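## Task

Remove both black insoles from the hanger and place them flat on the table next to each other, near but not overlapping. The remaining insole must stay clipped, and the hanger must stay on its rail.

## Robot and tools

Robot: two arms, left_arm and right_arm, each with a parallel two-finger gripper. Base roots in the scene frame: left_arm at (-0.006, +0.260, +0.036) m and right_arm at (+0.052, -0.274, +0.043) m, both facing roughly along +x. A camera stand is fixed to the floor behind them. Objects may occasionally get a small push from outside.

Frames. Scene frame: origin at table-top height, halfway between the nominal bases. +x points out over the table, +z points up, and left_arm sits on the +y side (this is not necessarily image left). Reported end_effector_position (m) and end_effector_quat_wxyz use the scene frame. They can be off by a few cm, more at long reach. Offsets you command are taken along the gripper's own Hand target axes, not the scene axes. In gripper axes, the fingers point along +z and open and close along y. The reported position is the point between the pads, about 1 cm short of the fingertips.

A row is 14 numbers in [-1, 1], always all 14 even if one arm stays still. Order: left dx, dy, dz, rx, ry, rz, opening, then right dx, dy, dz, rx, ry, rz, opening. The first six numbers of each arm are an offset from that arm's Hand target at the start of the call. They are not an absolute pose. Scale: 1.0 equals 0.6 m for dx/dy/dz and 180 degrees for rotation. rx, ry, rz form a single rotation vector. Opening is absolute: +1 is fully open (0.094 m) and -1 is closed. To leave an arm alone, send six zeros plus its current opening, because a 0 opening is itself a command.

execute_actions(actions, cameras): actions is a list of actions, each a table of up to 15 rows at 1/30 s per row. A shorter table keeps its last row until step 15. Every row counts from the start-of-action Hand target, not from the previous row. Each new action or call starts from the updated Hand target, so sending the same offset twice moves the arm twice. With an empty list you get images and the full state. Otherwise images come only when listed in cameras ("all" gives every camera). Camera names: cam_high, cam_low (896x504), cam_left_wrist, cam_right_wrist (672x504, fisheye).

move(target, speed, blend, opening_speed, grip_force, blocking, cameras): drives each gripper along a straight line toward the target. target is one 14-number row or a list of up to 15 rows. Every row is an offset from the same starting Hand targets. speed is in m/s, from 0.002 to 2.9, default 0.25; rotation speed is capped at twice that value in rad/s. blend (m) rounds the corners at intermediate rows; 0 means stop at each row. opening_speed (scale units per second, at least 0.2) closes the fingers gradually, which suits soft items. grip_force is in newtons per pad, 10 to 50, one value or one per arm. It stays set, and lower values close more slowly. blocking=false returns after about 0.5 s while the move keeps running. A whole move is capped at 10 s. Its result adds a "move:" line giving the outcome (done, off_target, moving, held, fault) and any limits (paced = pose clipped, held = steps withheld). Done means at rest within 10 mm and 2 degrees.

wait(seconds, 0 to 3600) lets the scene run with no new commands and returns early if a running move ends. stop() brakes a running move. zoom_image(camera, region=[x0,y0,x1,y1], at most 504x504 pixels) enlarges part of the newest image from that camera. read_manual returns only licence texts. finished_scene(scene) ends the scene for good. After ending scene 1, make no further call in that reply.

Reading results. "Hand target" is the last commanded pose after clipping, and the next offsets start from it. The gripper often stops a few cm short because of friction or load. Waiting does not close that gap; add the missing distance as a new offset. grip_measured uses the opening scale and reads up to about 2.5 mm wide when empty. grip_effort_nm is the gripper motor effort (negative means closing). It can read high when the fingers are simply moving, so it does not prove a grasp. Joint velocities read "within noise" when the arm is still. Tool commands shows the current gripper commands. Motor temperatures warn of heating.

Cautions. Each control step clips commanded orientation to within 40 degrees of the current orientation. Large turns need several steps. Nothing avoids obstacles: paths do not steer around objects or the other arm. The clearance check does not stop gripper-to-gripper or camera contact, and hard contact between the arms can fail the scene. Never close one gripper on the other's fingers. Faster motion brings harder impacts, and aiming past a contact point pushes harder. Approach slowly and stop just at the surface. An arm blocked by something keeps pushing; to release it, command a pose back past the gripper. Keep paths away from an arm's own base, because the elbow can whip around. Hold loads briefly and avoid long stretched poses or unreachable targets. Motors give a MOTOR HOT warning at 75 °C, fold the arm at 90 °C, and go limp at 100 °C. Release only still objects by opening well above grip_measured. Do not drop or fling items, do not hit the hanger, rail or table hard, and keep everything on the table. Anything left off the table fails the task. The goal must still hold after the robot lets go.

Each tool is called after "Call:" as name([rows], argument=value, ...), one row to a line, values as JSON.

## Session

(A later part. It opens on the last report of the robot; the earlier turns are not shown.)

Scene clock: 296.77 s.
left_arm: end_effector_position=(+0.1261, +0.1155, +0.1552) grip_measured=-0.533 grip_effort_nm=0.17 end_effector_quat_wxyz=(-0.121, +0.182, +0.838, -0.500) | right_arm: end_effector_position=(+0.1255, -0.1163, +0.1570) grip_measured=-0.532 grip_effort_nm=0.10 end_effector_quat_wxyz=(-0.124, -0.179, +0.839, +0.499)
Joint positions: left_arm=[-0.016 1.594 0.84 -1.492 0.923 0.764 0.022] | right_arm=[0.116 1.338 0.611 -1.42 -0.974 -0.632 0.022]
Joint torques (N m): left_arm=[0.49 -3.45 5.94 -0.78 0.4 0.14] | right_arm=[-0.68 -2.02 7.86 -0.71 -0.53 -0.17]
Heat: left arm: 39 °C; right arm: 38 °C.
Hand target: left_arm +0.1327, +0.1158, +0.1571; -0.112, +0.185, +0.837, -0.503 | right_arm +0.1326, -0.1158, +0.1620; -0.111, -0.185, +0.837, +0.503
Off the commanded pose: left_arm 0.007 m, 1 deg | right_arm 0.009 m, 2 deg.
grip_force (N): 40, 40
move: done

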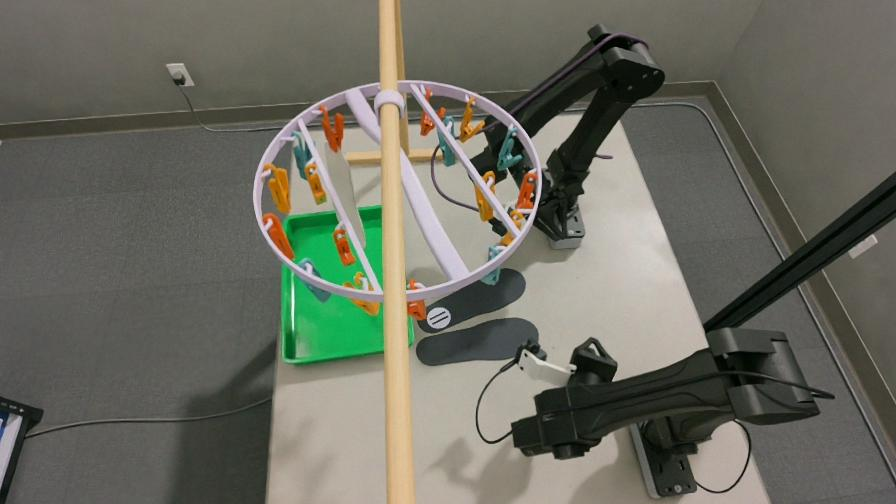

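Call:
move(target=[0,0.1766,0.0939,0,0,0,-1,0,-0.1766,0.0939,0,0,0,-1], speed=0.12, cameras=[])

Call:
move(target=[0,0.0147,0.0078,0,0,0,-1,0,-0.0147,0.0078,0,0,0,-1], speed=0.03, cameras=[])

Call:
move(target=[0,0.0074,0.0039,0,0,0,-1,0,-0.0074,0.0039,0,0,0,-1], speed=0.03, cameras=[])

Call:
move(target=[0,0.0074,0.0039,0,0,0,-1,0,-0.0074,0.0039,0,0,0,-1], speed=0.03, cameras=[])

Scene clock: 301.27 s.
left_arm: end_effector_position=(+0.1344, +0.1183, +0.0390) grip_measured=-0.976 grip_effort_nm=-0.84 end_effector_quat_wxyz=(-0.111, +0.188, +0.840, -0.497) | right_arm: end_effector_position=(+0.1334, -0.1193, +0.0417) grip_measured=-0.988 grip_effort_nm=-0.64 end_effector_quat_wxyz=(-0.114, -0.188, +0.841, +0.494)
Joint positions: left_arm=[-0.004 1.97 0.695 -0.958 0.913 0.778 0.001] | right_arm=[0.098 1.815 0.429 -0.758 -0.954 -0.662 0.001]
Joint torques (N m): left_arm=[-0.39 -4.29 1.62 -0.59 0.47 0.01] | right_arm=[0.8 -3.7 1.36 -0.46 -0.73 0.05]
Heat: left arm: 39 °C; right arm: 37 °C.
Hand target: left_arm +0.1326, +0.1159, +0.0371; -0.112, +0.185, +0.837, -0.503 | right_arm +0.1326, -0.1159, +0.0420; -0.111, -0.185, +0.837, +0.503
Off the commanded pose: left_arm 0.004 m, 1 deg | right_arm 0.004 m, 1 deg.
grip_force (N): 40, 40
move: done

Scene clock: 302.37 s.
left_arm: end_effector_position=(+0.1357, +0.1183, +0.0291) grip_measured=-0.976 grip_effort_nm=-0.84 end_effector_quat_wxyz=(-0.110, +0.189, +0.840, -0.496) | right_arm: end_effector_position=(+0.1355, -0.1191, +0.0317) grip_measured=-0.988 grip_effort_nm=-0.64 end_effector_quat_wxyz=(-0.112, -0.189, +0.841, +0.494)
Joint positions: left_arm=[-0.004 2.011 0.695 -0.914 0.913 0.778 0.001] | right_arm=[0.098 1.871 0.429 -0.696 -0.955 -0.661 0.001]
Joint torques (N m): left_arm=[-0.39 -4.41 1.17 -0.58 0.47 0.01] | right_arm=[0.79 -3.86 0.59 -0.45 -0.73 0.05]
Heat: left arm: 39 °C; right arm: 37 °C.
Hand target: left_arm +0.1326, +0.1159, +0.0271; -0.112, +0.185, +0.837, -0.503 | right_arm +0.1326, -0.1159, +0.0321; -0.111, -0.185, +0.837, +0.503
Off the commanded pose: left_arm 0.004 m, 1 deg | right_arm 0.004 m, 1 deg.
grip_force (N): 40, 40
move: done

Scene clock: 303.23 s.
left_arm: end_effector_position=(+0.1341, +0.1183, +0.0240) grip_measured=-0.976 grip_effort_nm=-0.84 end_effector_quat_wxyz=(-0.112, +0.188, +0.840, -0.497) | right_arm: end_effector_position=(+0.1333, -0.1193, +0.0267) grip_measured=-0.988 grip_effort_nm=-0.64 end_effector_quat_wxyz=(-0.114, -0.188, +0.841, +0.494)
Joint positions: left_arm=[-0.004 2.032 0.689 -0.891 0.913 0.778 0.001] | right_arm=[0.098 1.901 0.422 -0.665 -0.955 -0.661 0.001]
Joint torques (N m): left_arm=[-0.65 -4.51 1.42 -0.52 0.48 0] | right_arm=[0.8 -3.9 0.9 -0.46 -0.73 0.05]
Heat: left arm: 39 °C; right arm: 37 °C.
Hand target: left_arm +0.1326, +0.1159, +0.0221; -0.112, +0.185, +0.837, -0.503 | right_arm +0.1326, -0.1159, +0.0270; -0.111, -0.185, +0.837, +0.503
Off the commanded pose: left_arm 0.003 m, 1 deg | right_arm 0.003 m, 1 deg.
grip_force (N): 40, 40
move: done

Scene clock: 304.10 s.
left_arm: end_effector_position=(+0.1344, +0.1183, +0.0190) grip_measured=-0.976 grip_effort_nm=-0.84 end_effector_quat_wxyz=(-0.111, +0.188, +0.840, -0.497) | right_arm: end_effector_position=(+0.1337, -0.1192, +0.0216) grip_measured=-0.988 grip_effort_nm=-0.64 end_effector_quat_wxyz=(-0.113, -0.188, +0.841, +0.494)
Joint positions: left_arm=[-0.004 2.054 0.689 -0.869 0.913 0.778 0.001] | right_arm=[0.098 1.93 0.422 -0.634 -0.955 -0.661 0.001]
Joint torques (N m): left_arm=[-0.29 -4.52 1.24 -0.59 0.47 0.05] | right_arm=[0.79 -3.99 0.64 -0.47 -0.73 0.05]
Heat: left arm: 39 °C; right arm: 37 °C.
Hand target: left_arm +0.1327, +0.1159, +0.0171; -0.112, +0.185, +0.837, -0.503 | right_arm +0.1327, -0.1159, +0.0220; -0.111, -0.185, +0.837, +0.503
Off the commanded pose: left_arm 0.004 m, 1 deg | right_arm 0.004 m, 1 deg.
grip_force (N): 40, 40
move: done

Call:
move(target=[0,0.0074,0.0039,0,0,0,-1,0,-0.0074,0.0039,0,0,0,-1], speed=0.03, cameras=[])

Call:
move(target=[0,0.0074,0.0039,0,0,0,-1,0,-0.0074,0.0039,0,0,0,-1], speed=0.03, cameras=["cam_low","cam_left_wrist","cam_right_wrist"])

Scene clock: 305.53 s.
left_arm: end_effector_position=(+0.1344, +0.1183, +0.0140) grip_measured=-0.976 grip_effort_nm=-0.84 end_effector_quat_wxyz=(-0.112, +0.188, +0.840, -0.497) | right_arm: end_effector_position=(+0.1339, -0.1192, +0.0166) grip_measured=-0.988 grip_effort_nm=-0.64 end_effector_quat_wxyz=(-0.113, -0.188, +0.841, +0.494)
Joint positions: left_arm=[-0.004 2.076 0.689 -0.848 0.913 0.778 0.001] | right_arm=[0.098 1.96 0.422 -0.604 -0.955 -0.661 0.001]
Joint torques (N m): left_arm=[-0.46 -4.56 1.25 -0.61 0.48 0.01] | right_arm=[0.79 -4.11 0.42 -0.44 -0.73 0.05]
Heat: left arm: 38 °C; right arm: 37 °C.
Hand target: left_arm +0.1326, +0.1159, +0.0121; -0.112, +0.185, +0.837, -0.503 | right_arm +0.1327, -0.1159, +0.0170; -0.111, -0.185, +0.837, +0.503
Off the commanded pose: left_arm 0.004 m, 1 deg | right_arm 0.003 m, 1 deg.
grip_force (N): 40, 40
move: done

Scene clock: 306.40 s.
left_arm: end_effector_position=(+0.1336, +0.1177, +0.0116) grip_measured=-0.976 grip_effort_nm=-0.84 end_effector_quat_wxyz=(-0.115, +0.183, +0.839, -0.499) | right_arm: end_effector_position=(+0.1338, -0.1192, +0.0115) grip_measured=-0.988 grip_effort_nm=-0.64 end_effector_quat_wxyz=(-0.114, -0.188, +0.841, +0.494)
Joint positions: left_arm=[-0.004 2.093 0.689 -0.839 0.918 0.775 0.001] | right_arm=[0.098 1.99 0.422 -0.574 -0.955 -0.661 0.001]
Joint torques (N m): left_arm=[-0.47 -4.25 1.24 -0.46 0.43 0.07] | right_arm=[0.79 -4.16 0.27 -0.46 -0.73 0.04]
Heat: left arm: 38 °C; right arm: 37 °C.
Hand target: left_arm +0.1326, +0.1160, +0.0070; -0.112, +0.185, +0.837, -0.503 | right_arm +0.1327, -0.1159, +0.0120; -0.111, -0.185, +0.837, +0.503
Off the commanded pose: left_arm 0.005 m, 1 deg | right_arm 0.003 m, 1 deg.
grip_force (N): 40, 40
move: done
cam_left_wrist: T_world_to_cam=[[-0.21074, -0.47542, 0.85415, 0.08264], [-0.57973, 0.76431, 0.28238, 0.03261], [-0.78708, -0.43567, -0.43669, 0.26571]] pos_world=[0.24546, 0.13013, 0.03624]
cam_right_wrist: T_world_to_cam=[[0.21634, -0.40542, -0.88816, -0.06064], [-0.56248, -0.79532, 0.22603, 0.02314], [-0.79801, 0.45068, -0.4001, 0.27386]] pos_world=[0.24467, -0.1296, 0.05048]

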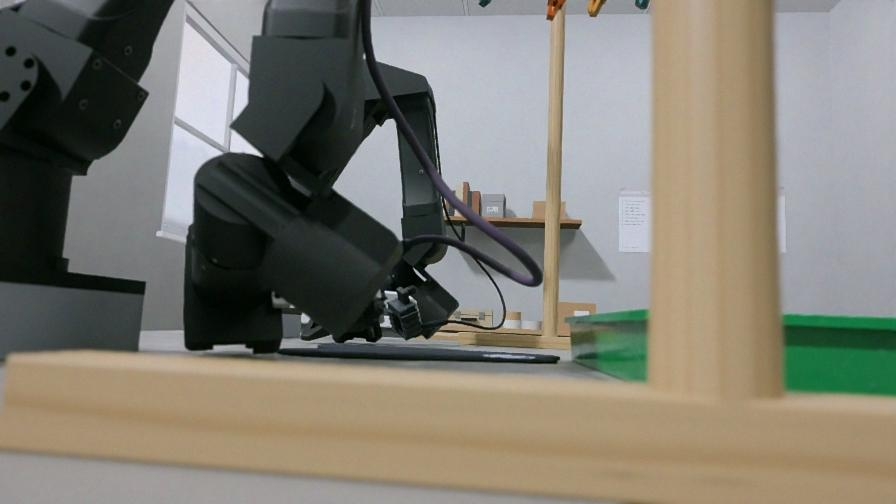

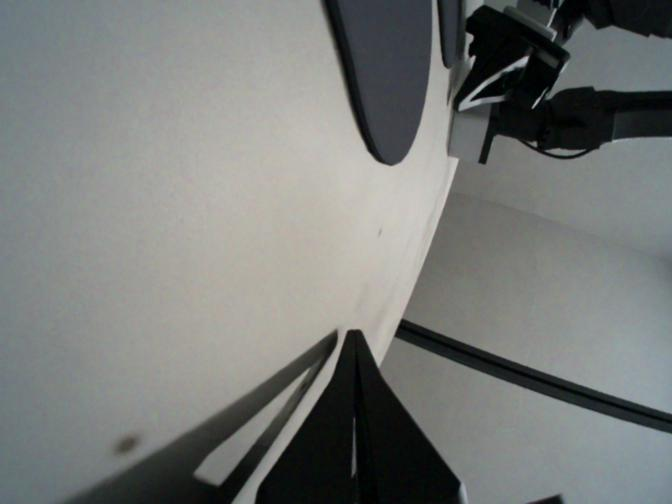

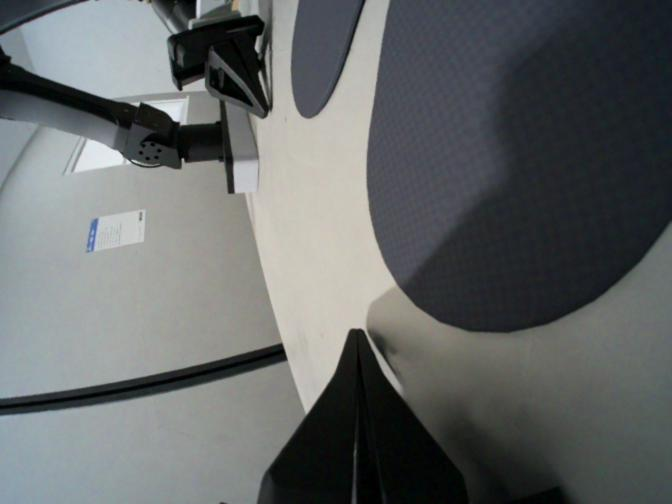

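Call:
move(target=[0,-0.0294,-0.0157,0,0,0,-1,0,-0.0074,0.0039,0,0,0,-1], speed=0.03, cameras=[])

Call:
move(target=[0,0,0,0,0,0,-1,0,-0.0074,0.0039,0,0,0,-1], speed=0.03, cameras=[])

Scene clock: 309.50 s.
left_arm: end_effector_position=(+0.1319, +0.1177, +0.0228) grip_measured=-0.976 grip_effort_nm=-0.84 end_effector_quat_wxyz=(-0.120, +0.180, +0.838, -0.500) | right_arm: end_effector_position=(+0.1331, -0.1183, +0.0090) grip_measured=-0.988 grip_effort_nm=-0.64 end_effector_quat_wxyz=(-0.115, -0.184, +0.839, +0.498)
Joint positions: left_arm=[-0.004 2.05 0.689 -0.893 0.919 0.775 0.001] | right_arm=[0.098 2.017 0.422 -0.555 -0.965 -0.661 0.001]
Joint torques (N m): left_arm=[-0.28 -7.47 1.47 -0.78 0.44 0.06] | right_arm=[0.79 -4 0.17 -0.36 -0.62 0.04]
Heat: left arm: 38 °C; right arm: 36 °C.
Hand target: left_arm +0.1326, +0.1160, +0.0270; -0.112, +0.185, +0.837, -0.503 | right_arm +0.1327, -0.1159, +0.0070; -0.111, -0.185, +0.837, +0.503
Off the commanded pose: left_arm 0.005 m, 1 deg | right_arm 0.003 m, 1 deg.
grip_force (N): 40, 40
move: done

Scene clock: 310.20 s.
left_arm: end_effector_position=(+0.1318, +0.1177, +0.0229) grip_measured=-0.976 grip_effort_nm=-0.84 end_effector_quat_wxyz=(-0.120, +0.180, +0.838, -0.500) | right_arm: end_effector_position=(+0.1330, -0.1153, +0.0109) grip_measured=-0.988 grip_effort_nm=-0.64 end_effector_quat_wxyz=(-0.116, -0.174, +0.834, +0.511)
Joint positions: left_arm=[-0.004 2.05 0.689 -0.894 0.919 0.775 0.001] | right_arm=[0.098 2.037 0.422 -0.551 -0.994 -0.661 0.001]
Joint torques (N m): left_arm=[-0.39 -7.53 1.39 -0.8 0.43 0.04] | right_arm=[0.65 -3.32 0.23 -0.2 -0.28 0.02]
Heat: left arm: 38 °C; right arm: 36 °C.
Hand target: left_arm +0.1327, +0.1160, +0.0270; -0.112, +0.185, +0.837, -0.503 | right_arm +0.1327, -0.1160, +0.0019; -0.111, -0.185, +0.837, +0.503
Off the commanded pose: left_arm 0.005 m, 1 deg | right_arm 0.009 m, 2 deg.
grip_force (N): 40, 40
move: done

Call:
move(target=[-0.1333,-0.0435,0.0002,0,-0.1226,-0.0652,-1,-0.1333,0.0804,-0.0195,0,-0.1226,0.0652,-1], speed=0.15, cameras=[])

Call:
move(target=[0,0.0368,0.0196,0,0,0,-1,0,-0.0368,0.0196,0,0,0,-1], speed=0.05, cameras=[])

Call:
move(target=[0,0.0074,0.0039,0,0,0,-1,0,-0.0074,0.0039,0,0,0,-1], speed=0.03, cameras=[])

Call:
move(target=[0,0.0074,0.0039,0,0,0,-1,0,-0.0074,0.0039,0,0,0,-1], speed=0.03, cameras=[])

Call:
move(target=[0,0.0074,0.0039,0,0,0,-1,0,-0.0074,0.0039,0,0,0,-1], speed=0.03, cameras=[])

Scene clock: 315.50 s.
left_arm: end_effector_position=(+0.2013, +0.0730, +0.0460) grip_measured=-0.976 grip_effort_nm=-0.84 end_effector_quat_wxyz=(-0.008, -0.010, +0.859, -0.511) | right_arm: end_effector_position=(+0.2020, -0.0724, +0.0478) grip_measured=-0.988 grip_effort_nm=-0.64 end_effector_quat_wxyz=(-0.005, +0.007, +0.859, +0.511)
Joint positions: left_arm=[-0.146 1.73 0.466 -0.064 1.057 -0.304 0.001] | right_arm=[0.294 1.568 0.188 0.273 -1.008 0.552 0.001]
Joint torques (N m): left_arm=[-0.62 -6.54 2.95 0.94 0.52 0.07] | right_arm=[0.79 -4.86 2.92 1.02 -0.54 0.06]
Heat: left arm: 38 °C; right arm: 36 °C.
Hand target: left_arm +0.1999, +0.0710, +0.0500; +0.000, +0.000, +0.857, -0.515 | right_arm +0.2000, -0.0710, +0.0501; +0.000, +0.000, +0.857, +0.515
Off the commanded pose: left_arm 0.005 m, 1 deg | right_arm 0.003 m, 1 deg.
grip_force (N): 40, 40
move: done

Scene clock: 317.17 s.
left_arm: end_effector_position=(+0.2052, +0.0727, +0.0278) grip_measured=-0.976 grip_effort_nm=-0.84 end_effector_quat_wxyz=(+0.007, -0.001, +0.858, -0.513) | right_arm: end_effector_position=(+0.2045, -0.0720, +0.0258) grip_measured=-0.988 grip_effort_nm=-0.64 end_effector_quat_wxyz=(+0.005, +0.002, +0.859, +0.513)
Joint positions: left_arm=[-0.146 1.826 0.444 0.09 1.055 -0.305 0.001] | right_arm=[0.294 1.771 0.164 0.523 -1.005 0.553 0.001]
Joint torques (N m): left_arm=[-0.81 -4.22 2.41 0.99 0.5 0.03] | right_arm=[0.8 -3.54 1.63 1.06 -0.56 0.04]
Heat: left arm: 38 °C; right arm: 36 °C.
Hand target: left_arm +0.1999, +0.0710, +0.0249; -0.001, +0.000, +0.857, -0.515 | right_arm +0.2000, -0.0710, +0.0250; +0.000, +0.000, +0.857, +0.515
Off the commanded pose: left_arm 0.006 m, 1 deg | right_arm 0.005 m, 1 deg.
grip_force (N): 40, 40
move: done

Scene clock: 318.17 s.
left_arm: end_effector_position=(+0.2060, +0.0725, +0.0231) grip_measured=-0.976 grip_effort_nm=-0.84 end_effector_quat_wxyz=(+0.008, -0.001, +0.858, -0.513) | right_arm: end_effector_position=(+0.2052, -0.0718, +0.0210) grip_measured=-0.988 grip_effort_nm=-0.64 end_effector_quat_wxyz=(+0.006, +0.002, +0.858, +0.513)
Joint positions: left_arm=[-0.146 1.854 0.444 0.12 1.055 -0.305 0.001] | right_arm=[0.294 1.819 0.164 0.573 -1.005 0.553 0.001]
Joint torques (N m): left_arm=[-0.62 -4.11 2.17 0.94 0.52 0.02] | right_arm=[0.79 -3.69 1.18 1.06 -0.57 0.04]
Heat: left arm: 38 °C; right arm: 36 °C.
Hand target: left_arm +0.1998, +0.0710, +0.0199; -0.001, +0.000, +0.857, -0.515 | right_arm +0.2000, -0.0710, +0.0200; +0.000, +0.000, +0.857, +0.515
Off the commanded pose: left_arm 0.007 m, 1 deg | right_arm 0.005 m, 1 deg.
grip_force (N): 40, 40
move: done

Scene clock: 319.17 s.
left_arm: end_effector_position=(+0.2051, +0.0727, +0.0177) grip_measured=-0.976 grip_effort_nm=-0.84 end_effector_quat_wxyz=(+0.007, -0.002, +0.858, -0.513) | right_arm: end_effector_position=(+0.2055, -0.0717, +0.0159) grip_measured=-0.988 grip_effort_nm=-0.64 end_effector_quat_wxyz=(+0.006, +0.002, +0.858, +0.513)
Joint positions: left_arm=[-0.146 1.882 0.439 0.15 1.055 -0.305 0.001] | right_arm=[0.294 1.868 0.164 0.622 -1.005 0.553 0.001]
Joint torques (N m): left_arm=[-0.68 -4.18 2.1 0.99 0.5 0] | right_arm=[0.77 -3.84 0.79 1.06 -0.57 0.04]
Heat: left arm: 38 °C; right arm: 36 °C.
Hand target: left_arm +0.1998, +0.0710, +0.0149; -0.001, +0.000, +0.857, -0.515 | right_arm +0.2000, -0.0710, +0.0150; +0.000, +0.000, +0.857, +0.515
Off the commanded pose: left_arm 0.006 m, 1 deg | right_arm 0.006 m, 1 deg.
grip_force (N): 40, 40
move: done

Scene clock: 320.10 s.
left_arm: end_effector_position=(+0.2053, +0.0714, +0.0163) grip_measured=-0.976 grip_effort_nm=-0.84 end_effector_quat_wxyz=(+0.005, -0.002, +0.855, -0.519) | right_arm: end_effector_position=(+0.2053, -0.0716, +0.0113) grip_measured=-0.988 grip_effort_nm=-0.64 end_effector_quat_wxyz=(+0.006, +0.001, +0.858, +0.514)
Joint positions: left_arm=[-0.146 1.903 0.439 0.175 1.069 -0.311 0.001] | right_arm=[0.294 1.916 0.164 0.67 -1.007 0.553 0.001]
Joint torques (N m): left_arm=[-0.75 -3.71 2.04 1.02 0.41 0.1] | right_arm=[0.76 -3.93 0.53 1.07 -0.55 0.03]
Heat: left arm: 38 °C; right arm: 36 °C.
Hand target: left_arm +0.1999, +0.0710, +0.0099; +0.000, +0.000, +0.857, -0.515 | right_arm +0.2001, -0.0711, +0.0100; +0.001, +0.000, +0.857, +0.515
Off the commanded pose: left_arm 0.008 m, 1 deg | right_arm 0.005 m, 1 deg.
grip_force (N): 40, 40
move: done

Call:
execute_actions(actions=[], cameras=["cam_high"])

Scene clock: 324.63 s.
left_arm: end_effector_position=(+0.2053, +0.0714, +0.0163) grip_measured=-0.976 grip_effort_nm=-0.84 end_effector_quat_wxyz=(+0.005, -0.002, +0.855, -0.519) | right_arm: end_effector_position=(+0.2053, -0.0716, +0.0112) grip_measured=-0.988 grip_effort_nm=-0.64 end_effector_quat_wxyz=(+0.006, +0.001, +0.858, +0.514)
Joint positions: left_arm=[-0.146 1.903 0.439 0.175 1.069 -0.311 0.001] | right_arm=[0.294 1.916 0.164 0.67 -1.007 0.553 0.001]
Joint velocities: within noise
Joint torques (N m): left_arm=[-0.54 -3.7 1.94 1.01 0.42 0.05] | right_arm=[0.75 -3.92 0.51 1.06 -0.55 0.03]
Motor temperatures (°C): left_arm=[24 27 37 27 21 22 24] | right_arm=[24 27 36 35 23 22 26]
Heat: left arm: 37 °C; right arm: 36 °C.
Hand target: left_arm +0.1999, +0.0710, +0.0099; +0.000, +0.000, +0.857, -0.515 | right_arm +0.2000, -0.0711, +0.0099; +0.000, +0.000, +0.857, +0.515
Tool commands: left_gripper/opening=-1.0 right_gripper/opening=-1.0
Off the commanded pose: left_arm 0.008 m, 1 deg | right_arm 0.005 m, 1 deg.
grip_force (N): 40, 40
Images, in order (width x height): cam_high 896x504.

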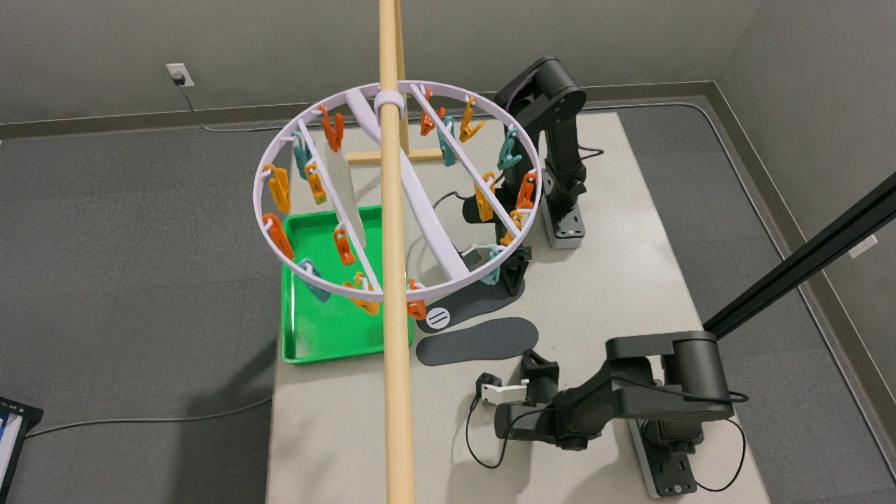

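Call:
move(target=[0, -0.04415, -0.02348, 0, 0, 0, -1, 0, -0.00736, 0.00391, 0, 0, 0, -1], speed=0.04)

Scene clock: 327.07 s.
left_arm: end_effector_position=(+0.1982, +0.0735, +0.0341) grip_measured=-0.976 grip_effort_nm=-0.84 end_effector_quat_wxyz=(-0.007, -0.012, +0.859, -0.512) | right_arm: end_effector_position=(+0.2061, -0.0695, +0.0110) grip_measured=-0.988 grip_effort_nm=-0.64 end_effector_quat_wxyz=(+0.009, -0.006, +0.852, +0.523)
Joint positions: left_arm=[-0.146 1.781 0.439 0.02 1.057 -0.312 0.001] | right_arm=[0.294 1.957 0.164 0.732 -1.025 0.553 0.001]
Joint torques (N m): left_arm=[-0.77 -6.53 3.92 0.72 0.49 0.04] | right_arm=[0.73 -3.52 0.31 0.96 -0.34 0.03]
Heat: left arm: 37 °C; right arm: 36 °C.
Hand target: left_arm +0.1999, +0.0710, +0.0399; -0.001, +0.000, +0.857, -0.515 | right_arm +0.2001, -0.0711, +0.0050; +0.000, +0.000, +0.857, +0.515
Off the commanded pose: left_arm 0.006 m, 2 deg | right_arm 0.009 m, 2 deg.
grip_force (N): 40, 40
move: done

Call:
move(target=[0, 0.01845, -0.1412, 0, 0, 0, -1, 0, 0.0257, -0.1647, 0, 0, 0, -1], speed=0.15, cameras=["cam_high", "cam_low", "cam_left_wrist", "cam_right_wrist"])

Scene clock: 334.80 s.
left_arm: end_effector_position=(+0.1944, +0.1491, +0.0690) grip_measured=-0.976 grip_effort_nm=-0.84 end_effector_quat_wxyz=(-0.007, -0.002, +0.859, -0.512) | right_arm: end_effector_position=(+0.1957, -0.1513, +0.0626) grip_measured=-0.988 grip_effort_nm=-0.64 end_effector_quat_wxyz=(-0.005, +0.010, +0.859, +0.512)
Joint positions: left_arm=[0.222 1.782 0.664 -0.867 1.025 0.459 0.001] | right_arm=[-0.233 1.649 0.406 -0.753 -1.021 -0.468 0.001]
Joint torques (N m): left_arm=[0.62 -3.93 4.9 -0.36 0.46 0.13] | right_arm=[0.54 -3.1 5.03 -0.49 -0.61 -0.17]
Heat: left arm: 37 °C; right arm: 35 °C.
Hand target: left_arm +0.1999, +0.1510, +0.0699; +0.000, +0.000, +0.857, -0.515 | right_arm +0.1999, -0.1511, +0.0650; +0.000, +0.000, +0.857, +0.515
Off the commanded pose: left_arm 0.006 m, 1 deg | right_arm 0.005 m, 1 deg.
grip_force (N): 40, 40
move: done
cam_left_wrist: T_world_to_cam=[[0.0124, -0.52036, 0.85386, 0.02475], [-0.84561, 0.45028, 0.28669, 0.12594], [-0.53365, -0.72558, -0.43444, 0.34612]] pos_world=[0.2909, 0.20731, 0.09313]
cam_right_wrist: T_world_to_cam=[[0.00506, -0.44946, -0.89329, -0.00663], [-0.85194, -0.46969, 0.2315, 0.1264], [-0.52362, 0.75985, -0.38529, 0.35025]] pos_world=[0.29111, -0.20975, 0.09977]

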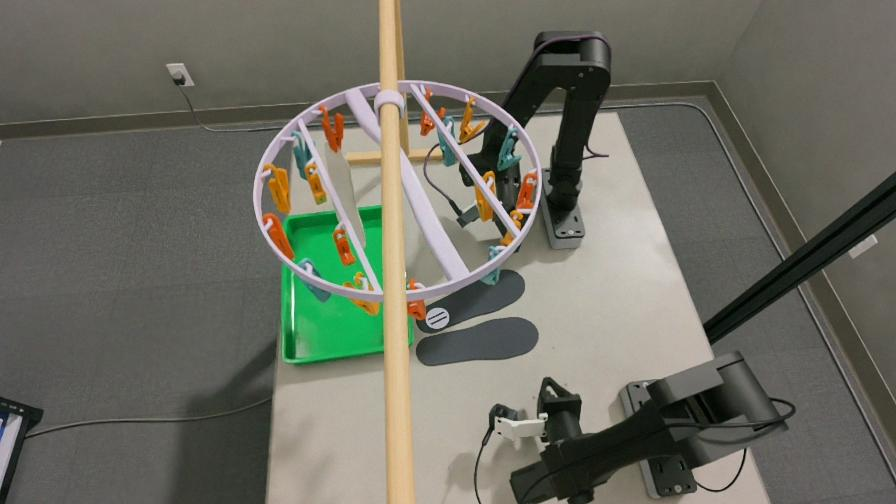

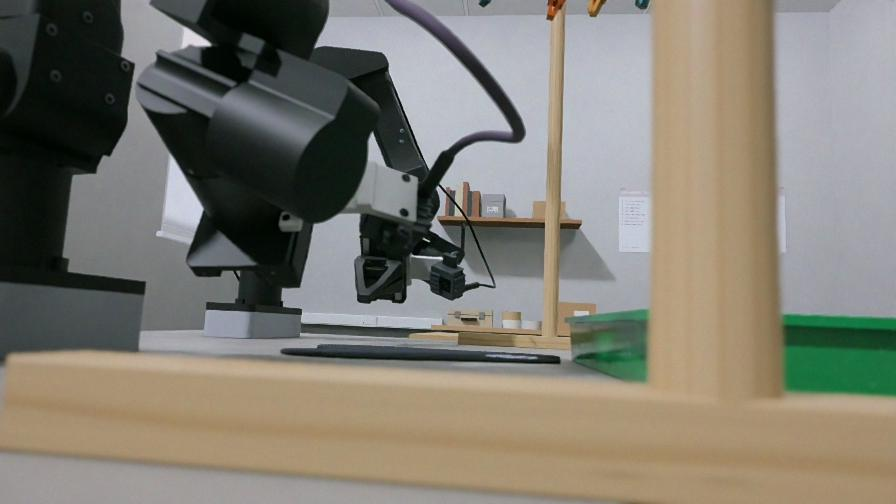

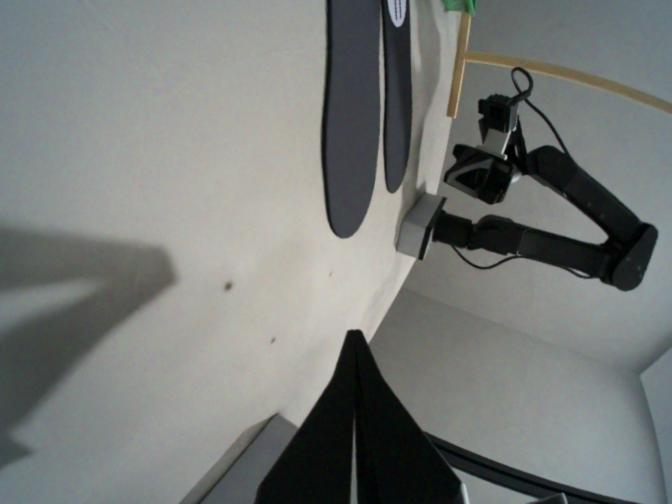

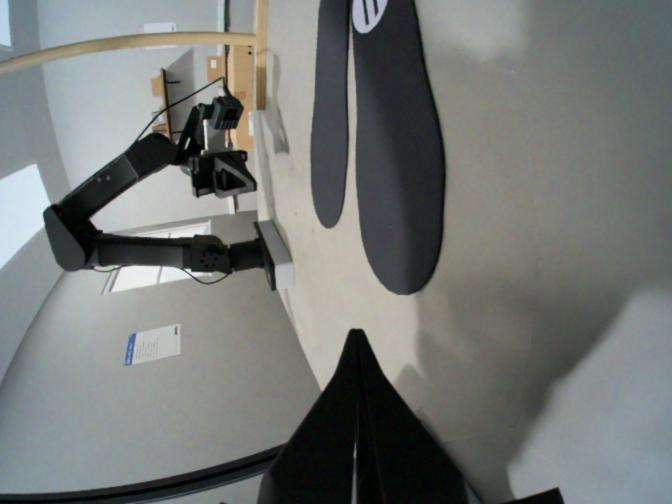

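Call:
zoom_image(camera="cam_high", region=[390, 250, 560, 380])

Scaled by 2.965 from the camera's image (finer frame: 1280x720).

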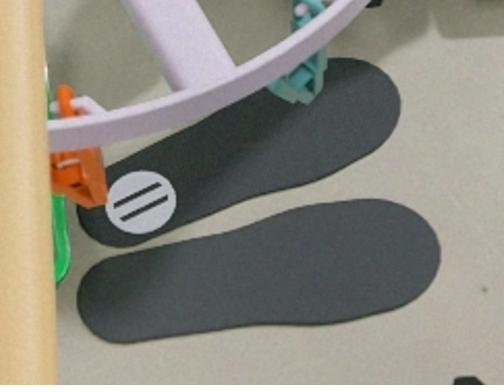

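Call:
move([
  [-0.0835, -0.0724, 0.2069, -0.0944, 0, 0, -1, 0, 0, 0, 0, 0, 0, -1],
  [-0.0835, -0.018, 0.2358, -0.0944, 0, 0, -1, 0, 0, 0, 0, 0, 0, -1],
  [-0.0835, 0.0133, 0.177, -0.0944, 0, 0, -1, 0, 0, 0, 0, 0, 0, -1],
  [-0.0835, -0.0559, 0.1402, -0.0944, 0, 0, -1, 0, 0, 0, 0, 0, 0, -1],
], speed=[0.15, 0.04, 0.05, 0.1], cameras=["cam_high"])

Scene clock: 346.30 s.
left_arm: end_effector_position=(+0.2397, +0.0615, +0.0484) grip_measured=-0.976 grip_effort_nm=-0.84 end_effector_quat_wxyz=(-0.021, -0.009, +0.926, -0.377) | right_arm: end_effector_position=(+0.1956, -0.1513, +0.0626) grip_measured=-0.988 grip_effort_nm=-0.64 end_effector_quat_wxyz=(-0.005, +0.010, +0.859, +0.512)
Joint positions: left_arm=[-0.29 1.721 0.742 -0.364 0.747 -0.392 0.001] | right_arm=[-0.233 1.649 0.406 -0.753 -1.021 -0.468 0.001]
Joint torques (N m): left_arm=[0.73 -7.88 6.79 0.69 0.42 0.15] | right_arm=[0.55 -3.18 4.97 -0.48 -0.61 -0.16]
Heat: left arm: 38 °C; right arm: 35 °C.
Hand target: left_arm +0.2501, +0.0611, +0.0600; +0.000, +0.000, +0.924, -0.383 | right_arm +0.1999, -0.1510, +0.0649; +0.001, +0.001, +0.857, +0.515
Off the commanded pose: left_arm 0.015 m, 3 deg | right_arm 0.005 m, 1 deg.
grip_force (N): 40, 40
move: off_target (left_arm)

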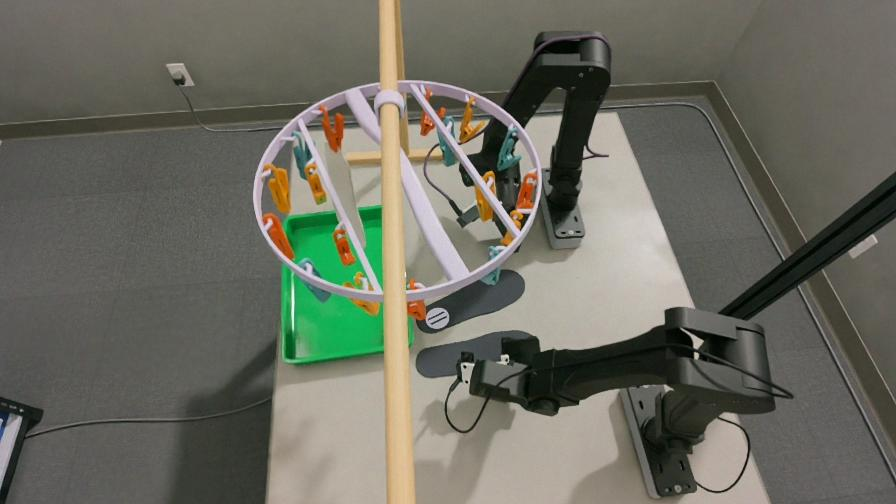

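Call:
zoom_image(camera="cam_high", region=[390, 250, 560, 400])

Scaled by 2.965 from the camera's image (finer frame: 1280x720).

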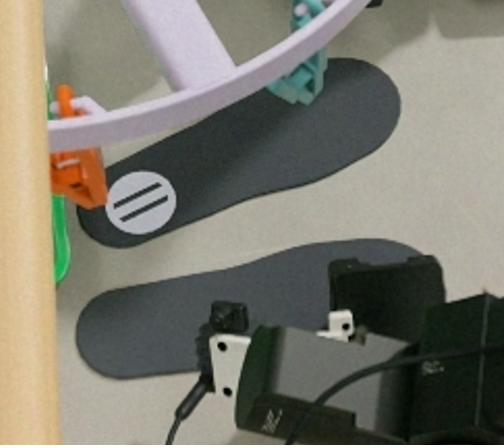

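Call:
move(target=[-0.0105, -0.0771, 0.0299, 0.0937, -0.0718, -0.053, -0.2, 0.0113, 0.0462, 0.1042, 0.3102, -0.1004, -0.1678, 0.6], speed=0.2, cameras=["cam_high", "cam_right_wrist"])

Scene clock: 375.30 s.
left_arm: end_effector_position=(+0.2596, +0.0166, +0.0801) grip_measured=-0.203 grip_effort_nm=0.17 end_effector_quat_wxyz=(+0.070, -0.123, +0.849, -0.509) | right_arm: end_effector_position=(+0.1890, -0.0889, +0.0516) grip_measured=+0.598 grip_effort_nm=0.10 end_effector_quat_wxyz=(+0.245, -0.142, +0.958, +0.035)
Joint positions: left_arm=[-0.398 1.654 0.451 0.494 0.761 -1.043 0.037] | right_arm=[1.261 1.245 0.44 -0.459 0.403 0.886 0.075]
Joint torques (N m): left_arm=[-0.62 -5.72 4.12 1.8 0.24 0.04] | right_arm=[0.7 -2.3 9.66 0.63 0.52 0.13]
Heat: left arm: 38 °C; right arm: 35 °C.
Hand target: left_arm +0.2563, +0.0156, +0.0800; +0.071, -0.120, +0.849, -0.510 | right_arm +0.1933, -0.0829, +0.0599; +0.256, -0.136, +0.956, +0.036
Off the commanded pose: left_arm 0.003 m, 0 deg | right_arm 0.011 m, 1 deg.
grip_force (N): 40, 40
move: off_target (right_arm)
cam_right_wrist: T_world_to_cam=[[0.32534, -0.94553, -0.01099, -0.1386], [-0.94408, -0.32546, 0.05275, 0.19203], [-0.05345, -0.00679, -0.99855, 0.16975]] pos_world=[0.23546, -0.0674, 0.15785]

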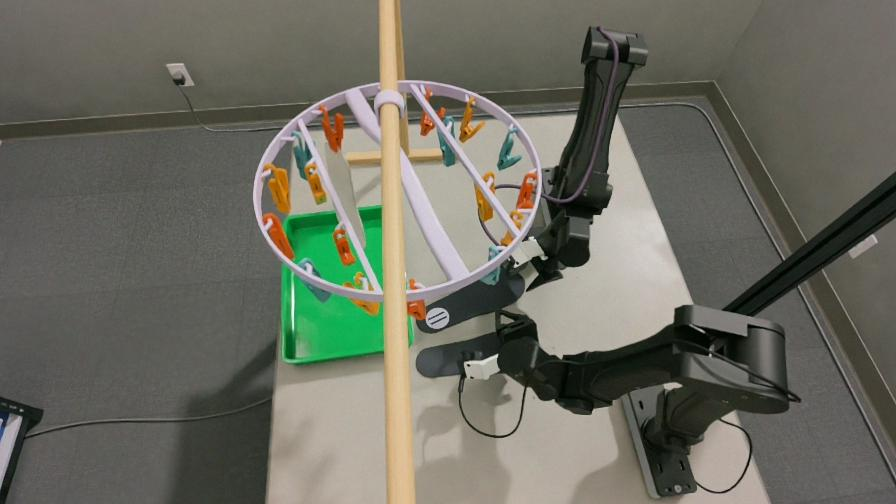

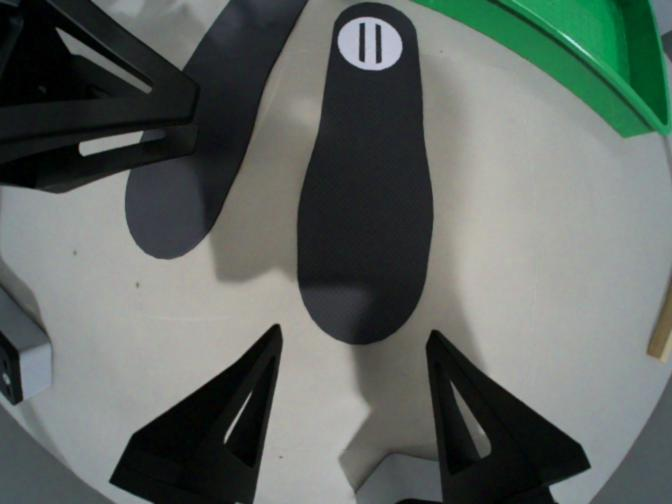

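Call:
move(target=[0, 0, 0, 0, 0, 0, -0.2, 0.0304, 0.0077, 0.071, 0, 0, 0, 0.6], speed=0.06, cameras=["cam_right_wrist"])

Scene clock: 378.43 s.
left_arm: end_effector_position=(+0.2598, +0.0166, +0.0802) grip_measured=-0.203 grip_effort_nm=0.17 end_effector_quat_wxyz=(+0.071, -0.123, +0.849, -0.509) | right_arm: end_effector_position=(+0.1951, -0.0714, +0.0170) grip_measured=+0.598 grip_effort_nm=0.11 end_effector_quat_wxyz=(+0.250, -0.139, +0.957, +0.044)
Joint positions: left_arm=[-0.398 1.654 0.451 0.495 0.761 -1.044 0.037] | right_arm=[1.261 1.453 0.399 -0.189 0.403 0.887 0.075]
Joint torques (N m): left_arm=[-0.64 -5.52 4.03 1.81 0.22 0.04] | right_arm=[-0.24 -3.29 4.31 0.91 0.49 0.02]
Heat: left arm: 37 °C; right arm: 35 °C.
Hand target: left_arm +0.2564, +0.0156, +0.0800; +0.071, -0.120, +0.849, -0.510 | right_arm +0.1973, -0.0770, +0.0140; +0.256, -0.136, +0.956, +0.036
Off the commanded pose: left_arm 0.004 m, 0 deg | right_arm 0.007 m, 1 deg.
grip_force (N): 40, 40
move: done
cam_right_wrist: T_world_to_cam=[[0.32461, -0.94543, -0.02809, -0.12396], [-0.94473, -0.32553, 0.03886, 0.20565], [-0.04588, 0.01392, -0.99885, 0.13567]] pos_world=[0.24074, -0.05214, 0.12404]

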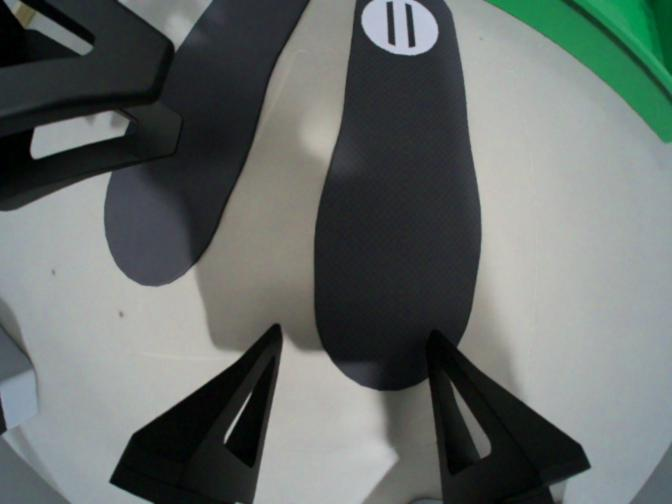

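Call:
move(target=[0, 0, 0, 0, 0, 0, -0.2, 0, -0.0258, 0, 0, 0, 0, 0.6], speed=0.06, cameras=["cam_right_wrist"])

Scene clock: 380.30 s.
left_arm: end_effector_position=(+0.2598, +0.0166, +0.0802) grip_measured=-0.203 grip_effort_nm=0.17 end_effector_quat_wxyz=(+0.071, -0.123, +0.849, -0.509) | right_arm: end_effector_position=(+0.2009, -0.0875, +0.0142) grip_measured=+0.598 grip_effort_nm=0.10 end_effector_quat_wxyz=(+0.254, -0.135, +0.957, +0.037)
Joint positions: left_arm=[-0.398 1.654 0.451 0.495 0.761 -1.044 0.037] | right_arm=[1.214 1.417 0.35 -0.167 0.403 0.846 0.075]
Joint torques (N m): left_arm=[-0.65 -5.6 4.05 1.81 0.22 0.07] | right_arm=[-0.69 -4.81 4.18 0.86 0.31 -0.11]
Heat: left arm: 37 °C; right arm: 35 °C.
Hand target: left_arm +0.2564, +0.0156, +0.0800; +0.071, -0.120, +0.849, -0.510 | right_arm +0.2017, -0.0917, +0.0141; +0.257, -0.136, +0.956, +0.036
Off the commanded pose: left_arm 0.004 m, 0 deg | right_arm 0.004 m, 0 deg.
grip_force (N): 40, 40
move: done
cam_right_wrist: T_world_to_cam=[[0.31378, -0.94937, -0.01532, -0.13949], [-0.94876, -0.31413, 0.03419, 0.20794], [-0.03727, 0.00381, -0.9993, 0.13077]] pos_world=[0.24593, -0.06761, 0.12144]

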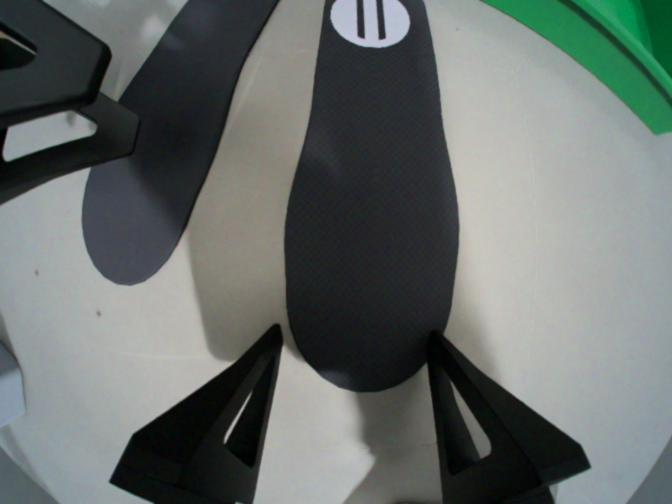

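Call:
move([
  [0, 0, 0, 0, 0, 0, -0.2, -0.005, -0.0117, 0.005, 0, 0, 0, 1.0],
  [0, 0, 0, 0, 0, 0, -0.2, 0.006, -0.0117, 0.0144, 0, 0, 0, 1.0],
], speed=0.04, cameras=["cam_right_wrist"])

Scene clock: 382.83 s.
left_arm: end_effector_position=(+0.2598, +0.0166, +0.0802) grip_measured=-0.203 grip_effort_nm=0.17 end_effector_quat_wxyz=(+0.071, -0.123, +0.849, -0.509) | right_arm: end_effector_position=(+0.2090, -0.0879, +0.0130) grip_measured=+0.998 grip_effort_nm=0.11 end_effector_quat_wxyz=(+0.264, -0.131, +0.954, +0.053)
Joint positions: left_arm=[-0.398 1.654 0.451 0.495 0.761 -1.044 0.037] | right_arm=[1.169 1.409 0.315 -0.083 0.387 0.801 0.094]
Joint torques (N m): left_arm=[-0.58 -5.67 3.93 1.78 0.26 -0.01] | right_arm=[0.42 -2.19 3.78 0.83 0.34 0.01]
Heat: left arm: 37 °C; right arm: 35 °C.
Hand target: left_arm +0.2564, +0.0156, +0.0800; +0.071, -0.120, +0.849, -0.510 | right_arm +0.2047, -0.0982, +0.0047; +0.256, -0.136, +0.956, +0.036
Off the commanded pose: left_arm 0.004 m, 0 deg | right_arm 0.014 m, 2 deg.
grip_force (N): 40, 40
move: off_target (right_arm)
cam_right_wrist: T_world_to_cam=[[0.31438, -0.94824, -0.04473, -0.14203], [-0.94904, -0.31504, 0.00829, 0.2158], [-0.02195, 0.03984, -0.99896, 0.12979]] pos_world=[0.2523, -0.07187, 0.12151]

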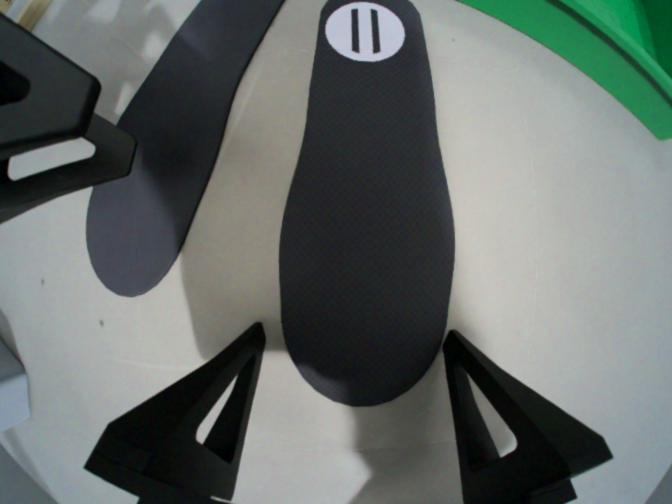

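Call:
move(target=[0, 0, 0, 0, 0, 0, -0.2, -0.005, 0, -0.0087, 0, 0, 0, 0.35], speed=0.04, opening_speed=0.4, grip_force=[40, 12], cameras=["cam_right_wrist"])

Scene clock: 388.13 s.
left_arm: end_effector_position=(+0.2598, +0.0166, +0.0802) grip_measured=-0.203 grip_effort_nm=0.17 end_effector_quat_wxyz=(+0.071, -0.123, +0.849, -0.509) | right_arm: end_effector_position=(+0.2085, -0.0893, +0.0130) grip_measured=+0.353 grip_effort_nm=-0.14 end_effector_quat_wxyz=(+0.263, -0.131, +0.955, +0.051)
Joint positions: left_arm=[-0.398 1.654 0.451 0.495 0.761 -1.044 0.037] | right_arm=[1.169 1.406 0.315 -0.092 0.388 0.801 0.064]
Joint torques (N m): left_arm=[-0.61 -5.45 4.11 1.82 0.23 0.05] | right_arm=[0.34 -4.23 4.85 0.58 0.32 0]
Heat: left arm: 37 °C; right arm: 35 °C.
Hand target: left_arm +0.2564, +0.0156, +0.0800; +0.071, -0.120, +0.849, -0.510 | right_arm +0.2047, -0.0982, +0.0107; +0.256, -0.136, +0.956, +0.036
Off the commanded pose: left_arm 0.004 m, 0 deg | right_arm 0.010 m, 2 deg.
grip_force (N): 40, 12
move: done
cam_right_wrist: T_world_to_cam=[[0.31403, -0.94856, -0.04026, -0.14327], [-0.94912, -0.3147, 0.01138, 0.2149], [-0.02346, 0.03464, -0.99913, 0.12974]] pos_world=[0.252, -0.07276, 0.12141]

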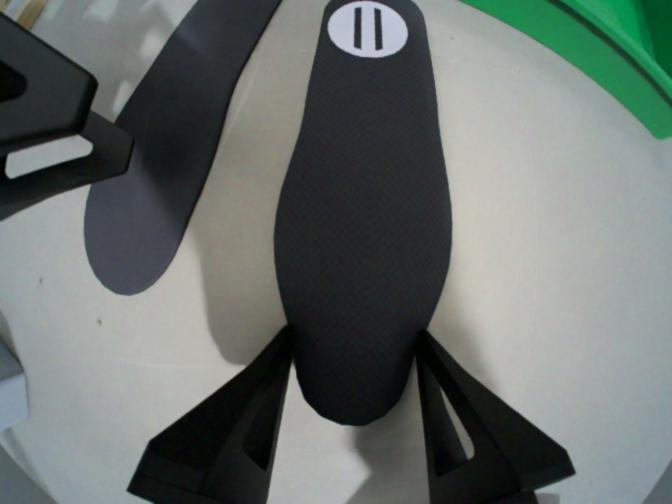

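Call:
move(target=[0, 0, 0, 0, 0, 0, -0.2, -0.0417, 0, -0.0722, 0, 0, 0, 0.25], speed=0.05, opening_speed=0.4, cameras=["cam_right_wrist", "cam_low"])

Scene clock: 390.63 s.
left_arm: end_effector_position=(+0.2598, +0.0166, +0.0802) grip_measured=-0.203 grip_effort_nm=0.17 end_effector_quat_wxyz=(+0.071, -0.123, +0.849, -0.509) | right_arm: end_effector_position=(+0.2008, -0.1069, +0.0488) grip_measured=+0.252 grip_effort_nm=-0.10 end_effector_quat_wxyz=(+0.246, -0.138, +0.959, +0.024)
Joint positions: left_arm=[-0.398 1.654 0.451 0.495 0.761 -1.044 0.037] | right_arm=[1.169 1.201 0.4 -0.446 0.388 0.801 0.059]
Joint torques (N m): left_arm=[-0.64 -5.61 4.07 1.85 0.26 0.04] | right_arm=[0.38 -3.67 9.83 0.66 0.33 0]
Heat: left arm: 37 °C; right arm: 35 °C.
Hand target: left_arm +0.2564, +0.0156, +0.0800; +0.071, -0.120, +0.849, -0.510 | right_arm +0.2047, -0.0981, +0.0608; +0.257, -0.136, +0.956, +0.036
Off the commanded pose: left_arm 0.004 m, 0 deg | right_arm 0.015 m, 2 deg.
grip_force (N): 40, 12
move: off_target (right_arm)
cam_right_wrist: T_world_to_cam=[[0.31348, -0.94956, 0.00795, -0.1584], [-0.9483, -0.31261, 0.05472, 0.19956], [-0.04948, -0.02469, -0.99847, 0.16467]] pos_world=[0.24705, -0.08396, 0.15475]
Images, in order (width x height): cam_low 896x504, cam_right_wrist 672x504.

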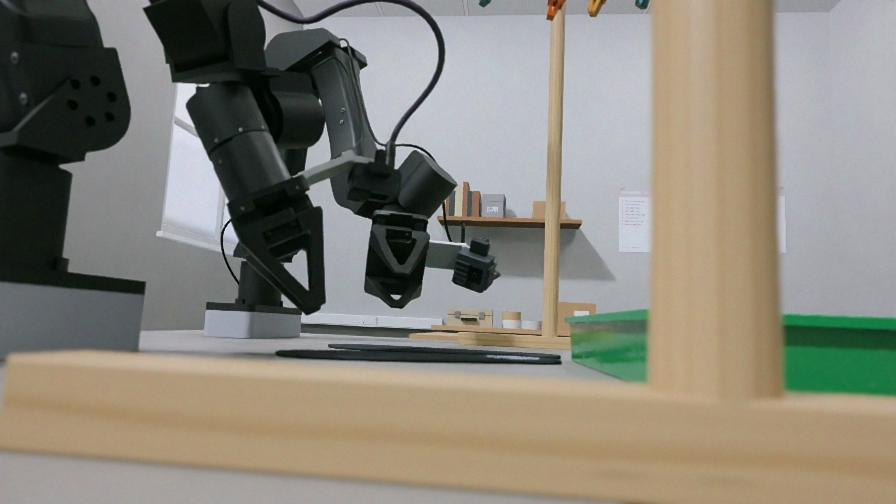

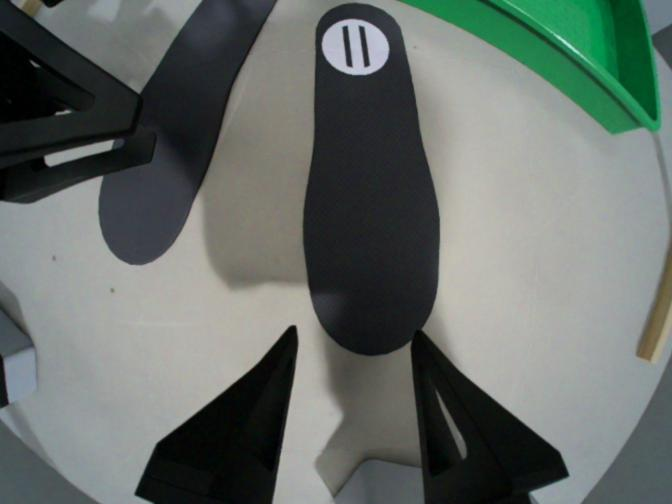

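Call:
move([
  [0, 0, 0, 0, 0, 0, -0.2, 0.025, -0.0067, 0.043, 0, 0, 0, 1.0],
  [0, 0, 0, 0, 0, 0, -0.2, 0.054, -0.0067, 0.0935, 0, 0, 0, 1.0],
], speed=0.06, cameras=["cam_right_wrist"])

Scene clock: 394.57 s.
left_arm: end_effector_position=(+0.2598, +0.0166, +0.0802) grip_measured=-0.203 grip_effort_nm=0.17 end_effector_quat_wxyz=(+0.071, -0.123, +0.849, -0.509) | right_arm: end_effector_position=(+0.2153, -0.0878, +0.0125) grip_measured=+0.998 grip_effort_nm=0.10 end_effector_quat_wxyz=(+0.283, -0.124, +0.949, +0.056)
Joint positions: left_arm=[-0.398 1.654 0.451 0.495 0.761 -1.044 0.037] | right_arm=[1.166 1.425 0.294 -0.016 0.416 0.797 0.094]
Joint torques (N m): left_arm=[-0.72 -5.55 4.14 1.81 0.26 0] | right_arm=[-0.69 -1.2 2.95 0.84 -0.04 -0.1]
Heat: left arm: 37 °C; right arm: 35 °C.
Hand target: left_arm +0.2564, +0.0156, +0.0800; +0.071, -0.120, +0.849, -0.510 | right_arm +0.2059, -0.1021, -0.0040; +0.256, -0.136, +0.956, +0.036
Off the commanded pose: left_arm 0.004 m, 0 deg | right_arm 0.024 m, 4 deg.
grip_force (N): 40, 12
move: off_target (right_arm)
cam_right_wrist: T_world_to_cam=[[0.30511, -0.95114, -0.04723, -0.14226], [-0.95217, -0.30383, -0.03244, 0.22396], [0.01651, 0.05487, -0.99836, 0.12252]] pos_world=[0.25463, -0.07398, 0.12286]

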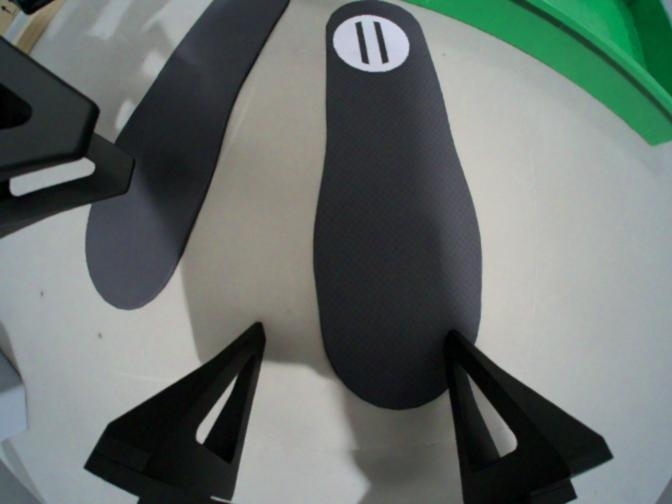

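Call:
move([
  [0, 0, 0, 0, 0, 0, -0.2, -0.02, -0.0333, -0.0346, 0, 0, 0, 1.0],
  [0, 0, 0, 0, 0, 0, -0.2, -0.005, -0.0333, -0.0087, 0, 0, 0, 1.0],
], speed=0.06, cameras=["cam_right_wrist"])

Scene clock: 397.80 s.
left_arm: end_effector_position=(+0.2598, +0.0166, +0.0802) grip_measured=-0.203 grip_effort_nm=0.17 end_effector_quat_wxyz=(+0.071, -0.123, +0.849, -0.509) | right_arm: end_effector_position=(+0.2174, -0.1082, +0.0130) grip_measured=+0.998 grip_effort_nm=0.10 end_effector_quat_wxyz=(+0.271, -0.129, +0.952, +0.057)
Joint positions: left_arm=[-0.398 1.654 0.451 0.495 0.761 -1.044 0.037] | right_arm=[1.075 1.327 0.241 -0.042 0.358 0.707 0.094]
Joint torques (N m): left_arm=[-0.5 -5.57 4.01 1.79 0.24 0.01] | right_arm=[-0.54 -1.32 3.67 0.88 0.21 -0.1]
Heat: left arm: 37 °C; right arm: 35 °C.
Hand target: left_arm +0.2564, +0.0156, +0.0800; +0.071, -0.120, +0.849, -0.510 | right_arm +0.2114, -0.1213, +0.0020; +0.256, -0.136, +0.956, +0.036
Off the commanded pose: left_arm 0.004 m, 0 deg | right_arm 0.018 m, 3 deg.
grip_force (N): 40, 12
move: off_target (right_arm)
cam_right_wrist: T_world_to_cam=[[0.31285, -0.94852, -0.04938, -0.16362], [-0.94978, -0.31282, -0.00849, 0.21799], [-0.00739, 0.04956, -0.99874, 0.12868]] pos_world=[0.25918, -0.09338, 0.12229]

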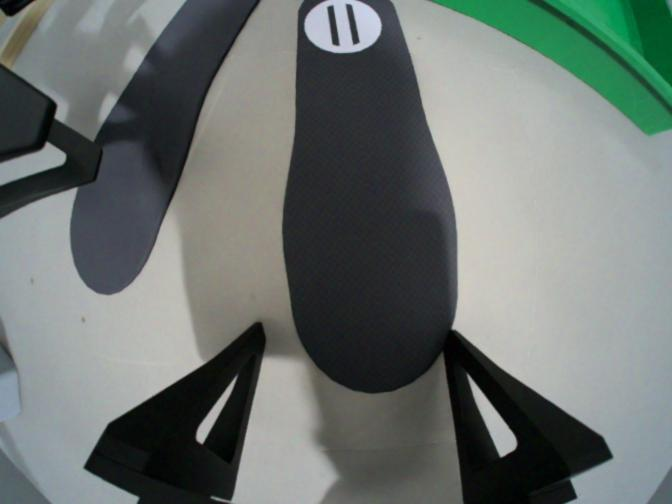

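Call:
move([
  [0, 0, 0, 0, 0, 0, -0.2, -0.0125, -0.0133, -0.0217, 0, 0, 0, 1.0],
  [0, 0, 0, 0, 0, 0, -0.2, 0.0042, -0.0133, 0.0072, 0, 0, 0, 1.0],
], speed=0.06, cameras=["cam_right_wrist"])

Scene clock: 400.53 s.
left_arm: end_effector_position=(+0.2598, +0.0166, +0.0802) grip_measured=-0.203 grip_effort_nm=0.17 end_effector_quat_wxyz=(+0.071, -0.123, +0.849, -0.509) | right_arm: end_effector_position=(+0.2234, -0.1108, +0.0122) grip_measured=+0.998 grip_effort_nm=0.10 end_effector_quat_wxyz=(+0.280, -0.127, +0.949, +0.066)
Joint positions: left_arm=[-0.398 1.654 0.451 0.495 0.761 -1.044 0.037] | right_arm=[1.035 1.322 0.212 0.021 0.341 0.667 0.094]
Joint torques (N m): left_arm=[-0.61 -5.71 4.12 1.8 0.25 0.04] | right_arm=[-0.57 -0.88 3.28 0.76 0.19 -0.1]
Heat: left arm: 37 °C; right arm: 35 °C.
Hand target: left_arm +0.2564, +0.0156, +0.0800; +0.071, -0.120, +0.849, -0.510 | right_arm +0.2136, -0.1289, -0.0030; +0.256, -0.136, +0.956, +0.036
Off the commanded pose: left_arm 0.004 m, 0 deg | right_arm 0.026 m, 5 deg.
grip_force (N): 40, 12
move: off_target (right_arm)
cam_right_wrist: T_world_to_cam=[[0.31417, -0.94715, -0.06485, -0.16786], [-0.94934, -0.31288, -0.02939, 0.22297], [0.00755, 0.0708, -0.99746, 0.12702]] pos_world=[0.26345, -0.09822, 0.12237]

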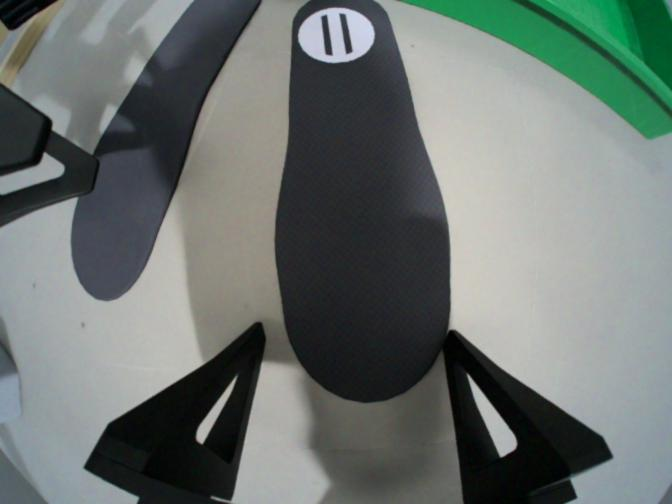

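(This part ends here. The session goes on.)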